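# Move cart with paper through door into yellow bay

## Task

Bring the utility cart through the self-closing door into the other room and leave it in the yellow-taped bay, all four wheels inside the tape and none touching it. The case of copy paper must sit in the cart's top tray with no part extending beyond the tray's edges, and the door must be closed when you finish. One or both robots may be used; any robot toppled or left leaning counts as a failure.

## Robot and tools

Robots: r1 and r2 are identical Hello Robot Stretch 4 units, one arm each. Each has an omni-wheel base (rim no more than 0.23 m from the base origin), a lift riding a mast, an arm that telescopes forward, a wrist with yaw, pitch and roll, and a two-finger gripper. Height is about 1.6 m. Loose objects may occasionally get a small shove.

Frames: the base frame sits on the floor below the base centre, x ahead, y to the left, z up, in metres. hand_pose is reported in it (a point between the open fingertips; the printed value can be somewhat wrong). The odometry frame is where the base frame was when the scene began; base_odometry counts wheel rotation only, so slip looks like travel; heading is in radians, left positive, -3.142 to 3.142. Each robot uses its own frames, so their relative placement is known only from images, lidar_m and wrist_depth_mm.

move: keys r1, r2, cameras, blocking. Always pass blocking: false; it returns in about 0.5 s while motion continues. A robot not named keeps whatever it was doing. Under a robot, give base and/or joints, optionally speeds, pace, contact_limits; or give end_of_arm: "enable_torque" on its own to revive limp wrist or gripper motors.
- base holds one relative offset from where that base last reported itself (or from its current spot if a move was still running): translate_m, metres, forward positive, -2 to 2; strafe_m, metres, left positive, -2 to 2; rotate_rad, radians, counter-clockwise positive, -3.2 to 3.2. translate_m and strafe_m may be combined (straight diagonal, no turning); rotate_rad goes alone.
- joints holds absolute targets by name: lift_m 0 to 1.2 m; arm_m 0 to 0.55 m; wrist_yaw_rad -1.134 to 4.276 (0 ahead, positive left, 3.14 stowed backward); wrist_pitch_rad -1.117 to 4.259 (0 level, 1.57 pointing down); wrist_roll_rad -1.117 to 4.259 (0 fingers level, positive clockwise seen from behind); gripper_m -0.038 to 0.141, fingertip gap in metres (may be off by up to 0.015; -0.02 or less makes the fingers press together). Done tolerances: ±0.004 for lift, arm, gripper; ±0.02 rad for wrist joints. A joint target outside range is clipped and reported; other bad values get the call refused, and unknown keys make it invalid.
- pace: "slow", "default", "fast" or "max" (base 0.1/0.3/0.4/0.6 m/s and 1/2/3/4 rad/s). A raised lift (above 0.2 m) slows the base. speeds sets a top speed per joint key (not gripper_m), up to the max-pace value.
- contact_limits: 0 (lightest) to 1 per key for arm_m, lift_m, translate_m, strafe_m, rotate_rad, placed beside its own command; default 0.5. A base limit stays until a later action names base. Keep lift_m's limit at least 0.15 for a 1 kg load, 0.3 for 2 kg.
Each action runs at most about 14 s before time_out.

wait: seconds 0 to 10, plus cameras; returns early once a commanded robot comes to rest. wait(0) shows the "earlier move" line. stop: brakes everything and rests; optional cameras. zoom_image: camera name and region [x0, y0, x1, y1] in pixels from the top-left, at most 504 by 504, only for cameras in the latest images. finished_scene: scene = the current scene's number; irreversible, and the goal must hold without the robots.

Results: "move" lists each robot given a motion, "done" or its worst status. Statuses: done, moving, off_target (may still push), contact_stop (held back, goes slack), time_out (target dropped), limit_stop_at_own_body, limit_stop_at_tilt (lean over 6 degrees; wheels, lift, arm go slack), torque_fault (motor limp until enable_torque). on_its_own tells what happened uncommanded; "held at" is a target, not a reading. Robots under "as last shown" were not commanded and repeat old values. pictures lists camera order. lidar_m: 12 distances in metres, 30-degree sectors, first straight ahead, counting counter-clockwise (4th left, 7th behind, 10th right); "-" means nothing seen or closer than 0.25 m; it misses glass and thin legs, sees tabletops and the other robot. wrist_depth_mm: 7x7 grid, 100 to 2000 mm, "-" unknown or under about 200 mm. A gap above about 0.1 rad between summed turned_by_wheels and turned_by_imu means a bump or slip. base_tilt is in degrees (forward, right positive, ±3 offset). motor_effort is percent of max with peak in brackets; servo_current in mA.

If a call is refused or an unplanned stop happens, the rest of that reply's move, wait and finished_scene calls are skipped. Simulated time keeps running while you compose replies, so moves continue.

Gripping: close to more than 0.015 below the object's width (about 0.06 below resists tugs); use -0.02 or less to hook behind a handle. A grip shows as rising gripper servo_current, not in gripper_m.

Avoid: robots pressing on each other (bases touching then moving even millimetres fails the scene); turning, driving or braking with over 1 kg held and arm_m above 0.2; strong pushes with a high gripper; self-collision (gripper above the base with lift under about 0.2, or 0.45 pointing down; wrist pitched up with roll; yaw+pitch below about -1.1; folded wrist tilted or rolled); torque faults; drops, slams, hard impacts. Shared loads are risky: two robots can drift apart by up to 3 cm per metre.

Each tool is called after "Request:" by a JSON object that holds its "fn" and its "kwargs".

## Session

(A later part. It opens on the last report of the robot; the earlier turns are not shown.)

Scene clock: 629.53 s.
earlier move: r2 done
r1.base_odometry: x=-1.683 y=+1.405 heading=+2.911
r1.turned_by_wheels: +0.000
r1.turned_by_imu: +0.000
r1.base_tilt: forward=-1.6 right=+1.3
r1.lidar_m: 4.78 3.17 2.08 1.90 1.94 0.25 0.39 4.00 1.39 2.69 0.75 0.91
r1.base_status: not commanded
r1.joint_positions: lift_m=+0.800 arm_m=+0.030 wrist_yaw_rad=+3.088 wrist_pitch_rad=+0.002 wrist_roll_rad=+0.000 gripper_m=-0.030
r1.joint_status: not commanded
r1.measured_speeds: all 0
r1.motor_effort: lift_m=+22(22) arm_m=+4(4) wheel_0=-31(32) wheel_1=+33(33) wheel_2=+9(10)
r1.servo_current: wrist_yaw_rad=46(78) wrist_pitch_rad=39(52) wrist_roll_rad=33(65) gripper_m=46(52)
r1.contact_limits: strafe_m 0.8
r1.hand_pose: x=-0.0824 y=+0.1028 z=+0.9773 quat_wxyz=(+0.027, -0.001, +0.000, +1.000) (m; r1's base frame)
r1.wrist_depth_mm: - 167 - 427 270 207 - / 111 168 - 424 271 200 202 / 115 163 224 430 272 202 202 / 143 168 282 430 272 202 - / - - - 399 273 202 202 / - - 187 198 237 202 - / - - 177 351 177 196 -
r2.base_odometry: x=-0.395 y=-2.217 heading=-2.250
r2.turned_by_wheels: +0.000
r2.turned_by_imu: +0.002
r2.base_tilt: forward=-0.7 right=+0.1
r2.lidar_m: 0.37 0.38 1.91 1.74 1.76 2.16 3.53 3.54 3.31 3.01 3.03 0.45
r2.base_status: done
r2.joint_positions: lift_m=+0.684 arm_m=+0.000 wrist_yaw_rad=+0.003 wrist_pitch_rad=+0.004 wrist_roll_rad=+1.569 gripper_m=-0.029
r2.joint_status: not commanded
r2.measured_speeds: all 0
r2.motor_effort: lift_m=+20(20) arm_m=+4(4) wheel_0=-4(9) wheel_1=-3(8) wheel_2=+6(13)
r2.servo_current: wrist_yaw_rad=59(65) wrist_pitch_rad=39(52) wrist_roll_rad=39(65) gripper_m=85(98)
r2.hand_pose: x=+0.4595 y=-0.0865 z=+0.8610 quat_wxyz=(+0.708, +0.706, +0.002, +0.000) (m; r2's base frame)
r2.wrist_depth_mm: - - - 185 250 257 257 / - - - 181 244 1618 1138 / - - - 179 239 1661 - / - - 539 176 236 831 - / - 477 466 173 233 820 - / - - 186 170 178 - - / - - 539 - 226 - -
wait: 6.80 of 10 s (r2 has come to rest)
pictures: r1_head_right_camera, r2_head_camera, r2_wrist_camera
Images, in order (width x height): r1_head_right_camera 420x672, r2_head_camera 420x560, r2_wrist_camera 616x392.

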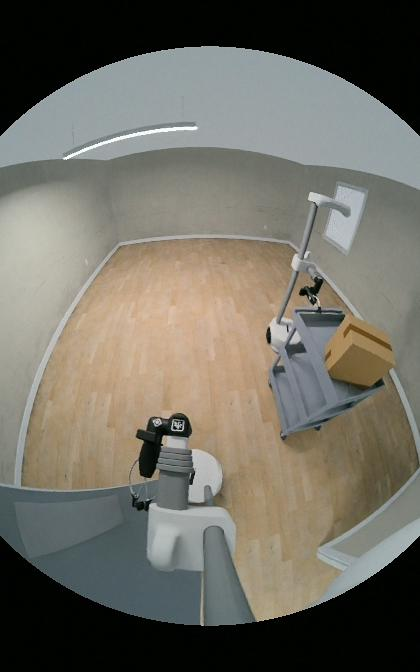

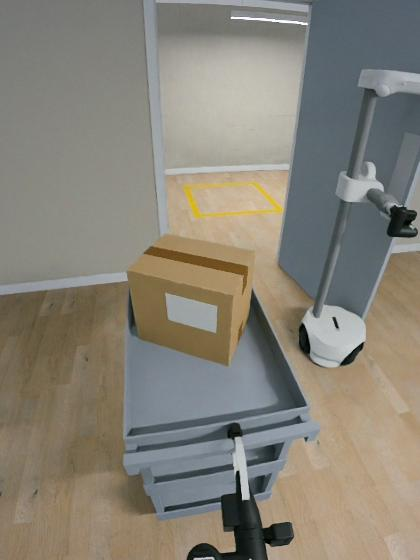

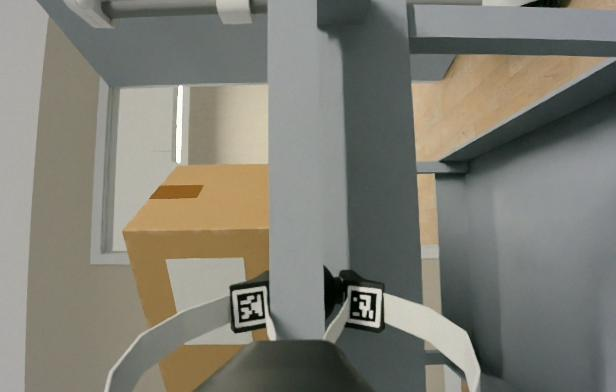

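Request:
{"fn": "move", "kwargs": {"blocking": false, "r2": {"joints":{"gripper_m":0.10}}, "cameras": []}}

Request:
{"fn": "wait", "kwargs": {"seconds": 4, "cameras": []}}

Request:
{"fn": "move", "kwargs": {"blocking": false, "r2": {"base":{"strafe_m":0.055},"pace":"slow"}, "cameras": []}}

Request:
{"fn": "wait", "kwargs": {"seconds": 4, "cameras": []}}

Request:
{"fn": "move", "kwargs": {"blocking": false, "r2": {"joints":{"gripper_m":-0.03}}, "cameras": []}}

Request:
{"fn": "wait", "kwargs": {"seconds": 4, "cameras": ["r2_head_camera","r2_wrist_camera"]}}

Scene clock: 640.80 s.
move: r2 moving
r1: as last shown
r1.lidar_m: 4.78 3.16 2.09 1.92 1.95 0.25 0.36 4.02 1.38 2.73 0.75 0.90
r1.motor_effort: lift_m=+22(22) arm_m=+4(4) wheel_0=-31(31) wheel_1=+33(33) wheel_2=+9(9)
r1.servo_current: wrist_yaw_rad=33(59) wrist_pitch_rad=39(46) wrist_roll_rad=59(59) gripper_m=46(52)
r1.contact_limits: strafe_m 0.8
r1.wrist_depth_mm: - 167 - 424 267 206 - / 111 168 - 427 270 200 202 / 115 163 224 430 270 201 201 / 143 168 283 430 272 202 - / - - - 402 274 202 203 / - - 187 198 237 202 - / - - 177 349 176 196 -
r2.base_odometry: x=-0.395 y=-2.217 heading=-2.250
r2.turned_by_wheels: +0.000
r2.turned_by_imu: +0.000
r2.base_tilt: forward=-0.6 right=+0.0
r2.lidar_m: 0.37 0.38 1.91 1.72 1.77 2.17 3.51 3.56 3.28 3.01 3.03 0.44
r2.base_status: not commanded
r2.joint_positions: lift_m=+0.684 arm_m=+0.000 wrist_yaw_rad=+0.003 wrist_pitch_rad=+0.004 wrist_roll_rad=+1.569 gripper_m=-0.003
r2.joint_status: gripper_m moving
r2.measured_speeds: all 0
r2.motor_effort: lift_m=+19(20) arm_m=+4(4) wheel_0=-4(4) wheel_1=-3(4) wheel_2=+5(6)
r2.servo_current: wrist_yaw_rad=46(52) wrist_pitch_rad=46(46) wrist_roll_rad=52(59) gripper_m=104(104)
r2.hand_pose: x=+0.4595 y=-0.0866 z=+0.8610 quat_wxyz=(+0.708, +0.706, +0.002, +0.000) (m; r2's base frame)
r2.wrist_depth_mm: - - - 191 254 262 264 / - - - 188 250 1661 1138 / - - - 183 245 1576 - / - - 549 181 240 831 - / - 480 466 177 236 820 - / - - 189 174 181 - - / - 141 539 - 228 - -
pictures: none
No camera images: "cameras" was empty.

Scene clock: 642.27 s.
earlier move: r2 done
r1.base_odometry: x=-1.683 y=+1.405 heading=+2.911
r1.turned_by_wheels: +0.000
r1.turned_by_imu: +0.000
r1.base_tilt: forward=-1.6 right=+1.3
r1.lidar_m: 4.76 3.16 2.08 1.91 1.94 0.25 0.40 4.04 1.41 2.73 0.71 0.89
r1.base_status: not commanded
r1.joint_positions: lift_m=+0.800 arm_m=+0.030 wrist_yaw_rad=+3.088 wrist_pitch_rad=+0.002 wrist_roll_rad=+0.000 gripper_m=-0.030
r1.joint_status: not commanded
r1.measured_speeds: all 0
r1.motor_effort: lift_m=+22(22) arm_m=+4(4) wheel_0=-31(31) wheel_1=+33(33) wheel_2=+9(9)
r1.servo_current: wrist_yaw_rad=52(72) wrist_pitch_rad=39(46) wrist_roll_rad=52(65) gripper_m=46(52)
r1.contact_limits: strafe_m 0.8
r1.hand_pose: x=-0.0824 y=+0.1028 z=+0.9773 quat_wxyz=(+0.027, -0.001, +0.000, +1.000) (m; r1's base frame)
r1.wrist_depth_mm: - 167 - 421 268 206 - / 111 168 - 427 271 200 201 / 115 163 224 427 272 202 202 / 143 168 281 430 272 202 - / - - - 399 273 202 202 / - - 187 198 237 202 - / - - 177 353 177 196 -
r2.base_odometry: x=-0.395 y=-2.217 heading=-2.250
r2.turned_by_wheels: +0.000
r2.turned_by_imu: +0.000
r2.base_tilt: forward=-0.7 right=+0.1
r2.lidar_m: 0.40 0.39 1.91 1.72 1.78 2.16 3.52 3.55 3.29 3.00 3.04 0.47
r2.base_status: not commanded
r2.joint_positions: lift_m=+0.684 arm_m=+0.000 wrist_yaw_rad=+0.003 wrist_pitch_rad=+0.004 wrist_roll_rad=+1.569 gripper_m=+0.100
r2.joint_status: all done
r2.measured_speeds: all 0
r2.motor_effort: lift_m=+19(20) arm_m=+4(4) wheel_0=-4(4) wheel_1=-3(4) wheel_2=+4(6)
r2.servo_current: wrist_yaw_rad=52(59) wrist_pitch_rad=39(46) wrist_roll_rad=46(59) gripper_m=46(130)
r2.hand_pose: x=+0.4595 y=-0.0866 z=+0.8611 quat_wxyz=(+0.708, +0.706, +0.002, +0.000) (m; r2's base frame)
r2.wrist_depth_mm: - - - 204 266 273 273 / - - - 201 262 1576 1118 / - - - 196 256 1618 - / - - 564 193 254 854 - / - - 473 190 249 842 - / - - 195 186 194 - - / - - 554 - 242 - -
wait: 1.47 of 4 s (r2 has come to rest)
pictures: none
No camera images: "cameras" was empty.

Scene clock: 642.77 s.
move: r2 moving
r1: as last shown
r1.lidar_m: 4.76 3.16 2.09 1.89 1.92 0.25 0.41 4.02 1.38 2.74 0.73 0.91
r1.motor_effort: lift_m=+22(22) arm_m=+3(4) wheel_0=-31(31) wheel_1=+33(33) wheel_2=+9(9)
r1.servo_current: wrist_yaw_rad=39(65) wrist_pitch_rad=33(46) wrist_roll_rad=52(59) gripper_m=46(52)
r1.contact_limits: strafe_m 0.8
r1.wrist_depth_mm: - 167 - 427 268 206 - / 111 167 - 427 272 200 201 / 115 163 224 427 273 201 202 / 143 168 283 430 273 202 - / - - - 397 276 201 202 / - - 187 198 237 202 - / - - 177 349 177 196 -
r2.base_odometry: x=-0.384 y=-2.226 heading=-2.250
r2.turned_by_wheels: +0.000
r2.turned_by_imu: +0.000
r2.base_tilt: forward=-0.7 right=+0.1
r2.lidar_m: 0.38 0.41 1.89 1.72 1.76 2.14 3.53 3.53 3.31 3.00 3.05 0.47
r2.base_status: strafe_m moving
r2.joint_positions: lift_m=+0.684 arm_m=+0.000 wrist_yaw_rad=+0.003 wrist_pitch_rad=+0.004 wrist_roll_rad=+1.569 gripper_m=+0.100
r2.joint_status: not commanded
r2.measured_speeds: translate_m=+0.000 strafe_m=+0.055 rotate_rad=+0.001 lift_m=+0.000 arm_m=+0.000 wrist_yaw_rad=+0.000 wrist_pitch_rad=+0.000 wrist_roll_rad=+0.000
r2.motor_effort: lift_m=+19(19) arm_m=+4(4) wheel_0=-5(11) wheel_1=+6(8) wheel_2=+1(5)
r2.servo_current: wrist_yaw_rad=46(65) wrist_pitch_rad=46(46) wrist_roll_rad=59(59) gripper_m=52(52)
r2.hand_pose: x=+0.4595 y=-0.0866 z=+0.8611 quat_wxyz=(+0.708, +0.706, +0.002, +0.000) (m; r2's base frame)
r2.wrist_depth_mm: - - - 202 266 273 279 / - - - 200 260 1708 1182 / - - - 195 256 1618 - / - - 530 193 251 854 - / - - 484 189 247 831 - / - - 195 184 194 - - / - - 564 - - - -
pictures: none
No camera images: "cameras" was empty.

Scene clock: 643.93 s.
earlier move: r2 done
r1.base_odometry: x=-1.683 y=+1.405 heading=+2.911
r1.turned_by_wheels: +0.000
r1.turned_by_imu: +0.000
r1.base_tilt: forward=-1.6 right=+1.3
r1.lidar_m: 4.76 3.16 2.10 1.91 1.95 0.25 0.37 4.03 1.41 2.72 0.72 0.88
r1.base_status: not commanded
r1.joint_positions: lift_m=+0.800 arm_m=+0.030 wrist_yaw_rad=+3.088 wrist_pitch_rad=+0.002 wrist_roll_rad=+0.000 gripper_m=-0.030
r1.joint_status: not commanded
r1.measured_speeds: all 0
r1.motor_effort: lift_m=+22(22) arm_m=+4(4) wheel_0=-30(32) wheel_1=+33(34) wheel_2=+9(9)
r1.servo_current: wrist_yaw_rad=39(72) wrist_pitch_rad=52(52) wrist_roll_rad=52(59) gripper_m=46(52)
r1.contact_limits: strafe_m 0.8
r1.hand_pose: x=-0.0824 y=+0.1028 z=+0.9773 quat_wxyz=(+0.027, -0.001, +0.000, +1.000) (m; r1's base frame)
r1.wrist_depth_mm: - 167 - 424 270 206 - / 111 168 - 427 270 199 202 / 115 163 224 427 272 201 201 / 143 168 282 430 273 202 - / - - - 402 274 203 202 / - - 187 198 237 202 - / - - 177 351 176 195 -
r2.base_odometry: x=-0.353 y=-2.251 heading=-2.250
r2.turned_by_wheels: +0.000
r2.turned_by_imu: +0.000
r2.base_tilt: forward=-0.7 right=+0.1
r2.lidar_m: 0.38 0.42 1.86 1.68 1.71 2.09 3.55 3.56 3.35 3.02 3.08 0.45
r2.base_status: done
r2.joint_positions: lift_m=+0.684 arm_m=+0.000 wrist_yaw_rad=-0.001 wrist_pitch_rad=+0.004 wrist_roll_rad=+1.569 gripper_m=+0.100
r2.joint_status: not commanded
r2.measured_speeds: all 0
r2.motor_effort: lift_m=+19(19) arm_m=+3(4) wheel_0=-6(11) wheel_1=+3(8) wheel_2=+0(5)
r2.servo_current: wrist_yaw_rad=46(65) wrist_pitch_rad=39(46) wrist_roll_rad=33(59) gripper_m=52(52)
r2.hand_pose: x=+0.4592 y=-0.0876 z=+0.8611 quat_wxyz=(+0.708, +0.706, +0.001, -0.002) (m; r2's base frame)
r2.wrist_depth_mm: - - - 204 267 1499 1182 / - - - 200 262 1756 508 / - - - 195 256 820 - / - - 484 193 252 854 - / - - 500 189 247 842 - / - - 195 184 195 - - / - - 585 - - - -
wait: 1.17 of 4 s (r2 has come to rest)
pictures: none
No camera images: "cameras" was empty.

Scene clock: 644.43 s.
move: r2 moving
r1: as last shown
r1.lidar_m: 4.76 3.19 2.08 1.91 1.94 0.25 0.40 4.00 1.40 2.75 0.73 0.89
r1.motor_effort: lift_m=+22(22) arm_m=+4(4) wheel_0=-31(32) wheel_1=+33(33) wheel_2=+9(9)
r1.servo_current: wrist_yaw_rad=33(59) wrist_pitch_rad=46(52) wrist_roll_rad=33(59) gripper_m=46(52)
r1.contact_limits: strafe_m 0.8
r1.wrist_depth_mm: - 167 - 421 268 206 - / 111 167 - 427 272 200 201 / 115 163 224 427 272 201 202 / 143 169 282 430 272 202 - / - - - 402 272 202 202 / - - 187 198 238 202 - / - - 177 351 177 196 -
r2.base_odometry: x=-0.353 y=-2.251 heading=-2.250
r2.turned_by_wheels: +0.000
r2.turned_by_imu: +0.000
r2.base_tilt: forward=-0.7 right=+0.1
r2.lidar_m: 0.38 0.40 1.86 1.68 1.70 2.06 3.53 3.54 3.34 3.02 3.09 0.45
r2.base_status: not commanded
r2.joint_positions: lift_m=+0.684 arm_m=+0.000 wrist_yaw_rad=-0.001 wrist_pitch_rad=+0.004 wrist_roll_rad=+1.569 gripper_m=+0.083
r2.joint_status: gripper_m moving
r2.measured_speeds: all 0
r2.motor_effort: lift_m=+18(19) arm_m=+4(4) wheel_0=-6(6) wheel_1=+4(4) wheel_2=+0(0)
r2.servo_current: wrist_yaw_rad=52(59) wrist_pitch_rad=46(46) wrist_roll_rad=46(59) gripper_m=111(124)
r2.hand_pose: x=+0.4592 y=-0.0876 z=+0.8611 quat_wxyz=(+0.708, +0.706, +0.001, -0.002) (m; r2's base frame)
r2.wrist_depth_mm: - - - 204 267 1464 1182 / - - - 201 264 1708 512 / - - - 196 256 788 - / - - 492 193 251 854 - / - - 500 189 247 831 - / - - 195 185 191 - - / - - 591 - - - -
pictures: none
No camera images: "cameras" was empty.

Scene clock: 645.90 s.
earlier move: r2 done
r1.base_odometry: x=-1.683 y=+1.405 heading=+2.911
r1.turned_by_wheels: +0.000
r1.turned_by_imu: +0.000
r1.base_tilt: forward=-1.6 right=+1.3
r1.lidar_m: 4.78 3.17 2.08 1.90 1.94 0.25 0.41 4.02 1.35 2.74 0.74 0.88
r1.base_status: not commanded
r1.joint_positions: lift_m=+0.800 arm_m=+0.030 wrist_yaw_rad=+3.088 wrist_pitch_rad=+0.002 wrist_roll_rad=+0.000 gripper_m=-0.030
r1.joint_status: not commanded
r1.measured_speeds: all 0
r1.motor_effort: lift_m=+22(22) arm_m=+4(4) wheel_0=-31(32) wheel_1=+33(33) wheel_2=+9(9)
r1.servo_current: wrist_yaw_rad=46(72) wrist_pitch_rad=46(52) wrist_roll_rad=46(65) gripper_m=46(52)
r1.contact_limits: strafe_m 0.8
r1.hand_pose: x=-0.0824 y=+0.1028 z=+0.9773 quat_wxyz=(+0.027, -0.001, +0.000, +1.000) (m; r1's base frame)
r1.wrist_depth_mm: - 167 - 424 268 206 - / 111 168 - 424 271 200 201 / 115 163 224 424 272 202 202 / 143 168 282 433 273 201 - / - - - 399 274 202 202 / - - 187 198 237 202 - / - - 177 349 177 196 -
r2.base_odometry: x=-0.353 y=-2.251 heading=-2.250
r2.turned_by_wheels: +0.000
r2.turned_by_imu: +0.000
r2.base_tilt: forward=-0.7 right=+0.1
r2.lidar_m: 0.37 0.39 1.85 1.68 1.72 2.09 3.53 3.55 3.37 3.05 3.10 0.44
r2.base_status: not commanded
r2.joint_positions: lift_m=+0.684 arm_m=+0.000 wrist_yaw_rad=-0.001 wrist_pitch_rad=+0.004 wrist_roll_rad=+1.569 gripper_m=-0.029
r2.joint_status: all done
r2.measured_speeds: all 0
r2.motor_effort: lift_m=+19(19) arm_m=+4(4) wheel_0=-5(6) wheel_1=+4(4) wheel_2=+0(0)
r2.servo_current: wrist_yaw_rad=46(59) wrist_pitch_rad=39(46) wrist_roll_rad=52(59) gripper_m=104(273)
r2.hand_pose: x=+0.4592 y=-0.0876 z=+0.8611 quat_wxyz=(+0.708, +0.706, +0.001, -0.002) (m; r2's base frame)
r2.wrist_depth_mm: - - - 187 251 1537 1229 / - - - 184 245 1661 521 / - - 647 181 241 820 - / - - 469 178 237 831 - / - - 500 175 234 - - / - - 185 171 179 - - / - 137 - - 226 - -
wait: 1.47 of 4 s (r2 has come to rest)
pictures: r2_head_camera, r2_wrist_camera
Images, in order (width x height): r2_head_camera 420x560, r2_wrist_camera 616x392.

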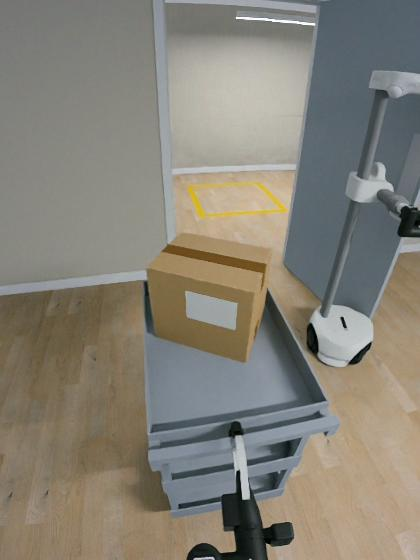

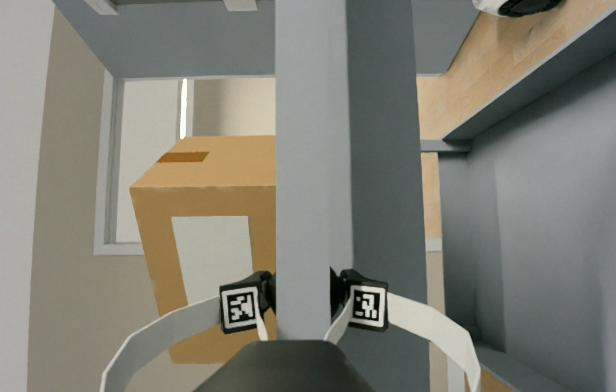

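Request:
{"fn": "move", "kwargs": {"blocking": false, "r2": {"base":{"translate_m":0.3,"strafe_m":0.03},"pace":"slow","contact_limits":{"translate_m":0.4}}, "cameras": []}}

Request:
{"fn": "wait", "kwargs": {"seconds": 6, "cameras": ["r2_head_camera"]}}

Scene clock: 659.63 s.
move: r2 moving
r1: as last shown
r1.lidar_m: 4.77 3.13 2.09 1.90 1.93 0.25 0.38 4.03 1.39 2.75 0.72 0.89
r1.motor_effort: lift_m=+22(22) arm_m=+4(4) wheel_0=-31(31) wheel_1=+33(33) wheel_2=+9(9)
r1.servo_current: wrist_yaw_rad=59(65) wrist_pitch_rad=46(52) wrist_roll_rad=46(59) gripper_m=39(52)
r1.contact_limits: strafe_m 0.8
r1.wrist_depth_mm: - 167 - 418 270 206 - / 111 168 - 424 270 200 202 / 115 163 224 424 273 201 202 / 143 168 283 430 274 201 - / - - - 399 273 202 202 / - - 187 198 237 202 - / - - 177 351 177 196 -
r2.base_odometry: x=-0.359 y=-2.262 heading=-2.250
r2.turned_by_wheels: +0.000
r2.turned_by_imu: +0.001
r2.base_tilt: forward=-0.7 right=+0.1
r2.lidar_m: 0.37 0.39 1.85 1.68 1.71 2.07 3.52 3.56 3.35 3.05 3.08 0.43
r2.base_status: translate_m moving; strafe_m moving
r2.joint_positions: lift_m=+0.684 arm_m=+0.000 wrist_yaw_rad=-0.001 wrist_pitch_rad=+0.004 wrist_roll_rad=+1.569 gripper_m=-0.029
r2.joint_status: not commanded
r2.measured_speeds: translate_m=+0.049 strafe_m=+0.005 rotate_rad=+0.001 lift_m=+0.000 arm_m=+0.000 wrist_yaw_rad=+0.000 wrist_pitch_rad=+0.000 wrist_roll_rad=+0.000
r2.motor_effort: lift_m=+19(19) arm_m=+4(4) wheel_0=+5(7) wheel_1=+9(9) wheel_2=-12(12)
r2.servo_current: wrist_yaw_rad=39(52) wrist_pitch_rad=46(46) wrist_roll_rad=46(59) gripper_m=98(111)
r2.contact_limits: translate_m 0.4
r2.hand_pose: x=+0.4592 y=-0.0876 z=+0.8611 quat_wxyz=(+0.708, +0.706, +0.001, -0.002) (m; r2's base frame)
r2.wrist_depth_mm: - - - 186 250 1576 1182 / - - - 183 245 1808 521 / - - 661 179 240 809 - / - 508 469 177 236 831 - / - - 496 172 231 820 - / - - 187 169 179 - - / - - - - 224 - -
pictures: none
No camera images: "cameras" was empty.

Scene clock: 663.43 s.
earlier move: r2 done
r1.base_odometry: x=-1.683 y=+1.405 heading=+2.911
r1.turned_by_wheels: +0.000
r1.turned_by_imu: +0.000
r1.base_tilt: forward=-1.6 right=+1.3
r1.lidar_m: 4.78 3.16 2.09 1.90 1.94 0.25 0.38 4.02 1.38 0.64 0.68 0.90
r1.base_status: not commanded
r1.joint_positions: lift_m=+0.800 arm_m=+0.030 wrist_yaw_rad=+3.088 wrist_pitch_rad=+0.002 wrist_roll_rad=+0.000 gripper_m=-0.030
r1.joint_status: not commanded
r1.measured_speeds: all 0
r1.motor_effort: lift_m=+22(22) arm_m=+4(4) wheel_0=-31(32) wheel_1=+33(33) wheel_2=+9(9)
r1.servo_current: wrist_yaw_rad=52(65) wrist_pitch_rad=33(52) wrist_roll_rad=59(65) gripper_m=46(52)
r1.contact_limits: strafe_m 0.8
r1.hand_pose: x=-0.0824 y=+0.1028 z=+0.9773 quat_wxyz=(+0.027, -0.001, +0.000, +1.000) (m; r1's base frame)
r1.wrist_depth_mm: - 167 - 421 270 206 - / 111 168 - 424 271 200 202 / 115 163 224 430 271 201 202 / 143 169 283 430 272 200 - / - - - 399 274 203 202 / - - 187 198 238 202 - / - - 177 351 177 196 -
r2.base_odometry: x=-0.518 y=-2.503 heading=-2.250
r2.turned_by_wheels: +0.000
r2.turned_by_imu: +0.000
r2.base_tilt: forward=-0.7 right=+0.0
r2.lidar_m: 0.38 0.41 1.86 1.69 1.75 2.14 3.85 3.84 3.33 3.04 1.32 0.44
r2.base_status: done
r2.joint_positions: lift_m=+0.684 arm_m=+0.000 wrist_yaw_rad=+0.000 wrist_pitch_rad=+0.004 wrist_roll_rad=+1.569 gripper_m=-0.029
r2.joint_status: not commanded
r2.measured_speeds: all 0
r2.motor_effort: lift_m=+19(19) arm_m=+4(4) wheel_0=+7(10) wheel_1=+6(9) wheel_2=-7(12)
r2.servo_current: wrist_yaw_rad=46(65) wrist_pitch_rad=39(52) wrist_roll_rad=46(65) gripper_m=91(111)
r2.contact_limits: translate_m 0.4
r2.hand_pose: x=+0.4593 y=-0.0875 z=+0.8611 quat_wxyz=(+0.708, +0.706, +0.001, -0.001) (m; r2's base frame)
r2.wrist_depth_mm: - - - 174 236 1537 1205 / 1863 - - 234 235 1661 - / - - 554 172 233 820 - / - 477 462 171 231 842 - / - 521 508 170 229 831 - / - - 187 169 179 - - / - - - - 228 - -
wait: 3.80 of 6 s (r2 has come to rest)
pictures: r2_head_camera
Images, in order (width x height): r2_head_camera 420x560.

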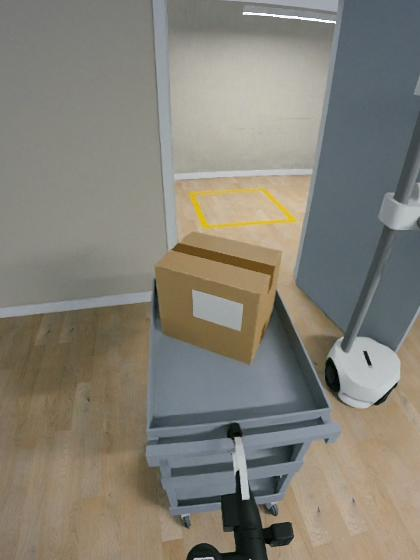

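Request:
{"fn": "move", "kwargs": {"blocking": false, "r2": {"base":{"translate_m":0.3,"strafe_m":0.02},"pace":"slow","contact_limits":{"translate_m":0.4}}, "cameras": []}}

Request:
{"fn": "wait", "kwargs": {"seconds": 6, "cameras": ["r2_head_camera"]}}

Scene clock: 669.27 s.
move: r2 moving
r1: as last shown
r1.lidar_m: 4.76 3.15 2.09 1.90 1.92 0.25 0.38 4.04 1.39 0.64 0.66 0.88
r1.servo_current: wrist_yaw_rad=39(65) wrist_pitch_rad=46(52) wrist_roll_rad=46(52) gripper_m=46(52)
r1.contact_limits: strafe_m 0.8
r1.wrist_depth_mm: - 167 - 421 268 206 - / 111 167 - 424 271 200 200 / 115 163 224 424 272 201 202 / 143 168 282 430 273 201 - / - - - 399 274 202 202 / - - 186 198 237 202 - / - - 177 349 177 196 -
r2.base_odometry: x=-0.525 y=-2.514 heading=-2.249
r2.turned_by_wheels: +0.000
r2.turned_by_imu: +0.001
r2.base_tilt: forward=-0.7 right=+0.0
r2.lidar_m: 0.37 0.37 1.90 1.69 1.71 2.16 3.86 3.88 3.34 3.04 1.30 0.45
r2.base_status: translate_m moving; strafe_m moving
r2.joint_positions: lift_m=+0.684 arm_m=+0.000 wrist_yaw_rad=+0.000 wrist_pitch_rad=+0.004 wrist_roll_rad=+1.569 gripper_m=-0.029
r2.joint_status: not commanded
r2.measured_speeds: translate_m=+0.048 strafe_m=+0.003 rotate_rad=-0.001 lift_m=+0.000 arm_m=+0.000 wrist_yaw_rad=+0.000 wrist_pitch_rad=+0.000 wrist_roll_rad=+0.000
r2.motor_effort: lift_m=+19(19) arm_m=+4(4) wheel_0=+9(11) wheel_1=+6(9) wheel_2=-11(12)
r2.servo_current: wrist_yaw_rad=46(46) wrist_pitch_rad=46(52) wrist_roll_rad=59(59) gripper_m=91(98)
r2.contact_limits: translate_m 0.4
r2.hand_pose: x=+0.4593 y=-0.0875 z=+0.8611 quat_wxyz=(+0.708, +0.706, +0.001, -0.001) (m; r2's base frame)
r2.wrist_depth_mm: - - - 174 236 1576 1182 / - - - 234 234 1661 - / - - 554 171 233 809 - / 1863 477 462 171 232 831 - / 1708 525 508 170 230 831 - / - - 186 169 178 - - / - - - - 228 - -
pictures: none
No camera images: "cameras" was empty.

Scene clock: 673.07 s.
earlier move: r2 done
r1.base_odometry: x=-1.683 y=+1.405 heading=+2.911
r1.turned_by_wheels: +0.000
r1.turned_by_imu: +0.000
r1.base_tilt: forward=-1.6 right=+1.3
r1.lidar_m: 4.78 3.14 2.10 1.91 1.92 0.25 0.40 4.04 0.59 0.57 0.63 1.13
r1.base_status: not commanded
r1.joint_positions: lift_m=+0.800 arm_m=+0.030 wrist_yaw_rad=+3.088 wrist_pitch_rad=+0.002 wrist_roll_rad=+0.000 gripper_m=-0.030
r1.joint_status: not commanded
r1.measured_speeds: all 0
r1.motor_effort: lift_m=+22(22) arm_m=+4(4) wheel_0=-31(32) wheel_1=+33(33) wheel_2=+9(10)
r1.servo_current: wrist_yaw_rad=46(72) wrist_pitch_rad=46(52) wrist_roll_rad=59(72) gripper_m=52(52)
r1.contact_limits: strafe_m 0.8
r1.hand_pose: x=-0.0824 y=+0.1028 z=+0.9773 quat_wxyz=(+0.027, -0.001, +0.000, +1.000) (m; r1's base frame)
r1.wrist_depth_mm: - 167 - 418 267 206 - / 111 168 - 424 271 200 202 / 115 164 224 424 272 201 201 / 143 169 281 430 272 202 - / - - - 399 274 202 202 / - - 187 198 238 202 - / - - 177 349 177 196 -
r2.base_odometry: x=-0.690 y=-2.749 heading=-2.249
r2.turned_by_wheels: +0.000
r2.turned_by_imu: +0.001
r2.base_tilt: forward=-0.7 right=+0.1
r2.lidar_m: 0.39 0.41 1.88 1.72 1.75 2.19 4.15 4.15 3.32 3.00 1.07 0.41
r2.base_status: done
r2.joint_positions: lift_m=+0.684 arm_m=+0.000 wrist_yaw_rad=+0.000 wrist_pitch_rad=+0.004 wrist_roll_rad=+1.569 gripper_m=-0.029
r2.joint_status: not commanded
r2.measured_speeds: all 0
r2.motor_effort: lift_m=+19(19) arm_m=+4(4) wheel_0=+4(12) wheel_1=+5(9) wheel_2=-7(13)
r2.servo_current: wrist_yaw_rad=46(59) wrist_pitch_rad=39(52) wrist_roll_rad=52(59) gripper_m=91(98)
r2.contact_limits: translate_m 0.4
r2.hand_pose: x=+0.4593 y=-0.0875 z=+0.8611 quat_wxyz=(+0.708, +0.706, +0.001, -0.001) (m; r2's base frame)
r2.wrist_depth_mm: 1618 - - 157 214 1576 - / 1661 - 597 158 217 798 - / - 496 449 161 221 809 - / - - 480 163 224 820 - / - - 544 167 228 - - / - - 186 168 178 - - / - - - - 235 - 477
wait: 3.80 of 6 s (r2 has come to rest)
pictures: r2_head_camera
Images, in order (width x height): r2_head_camera 420x560.

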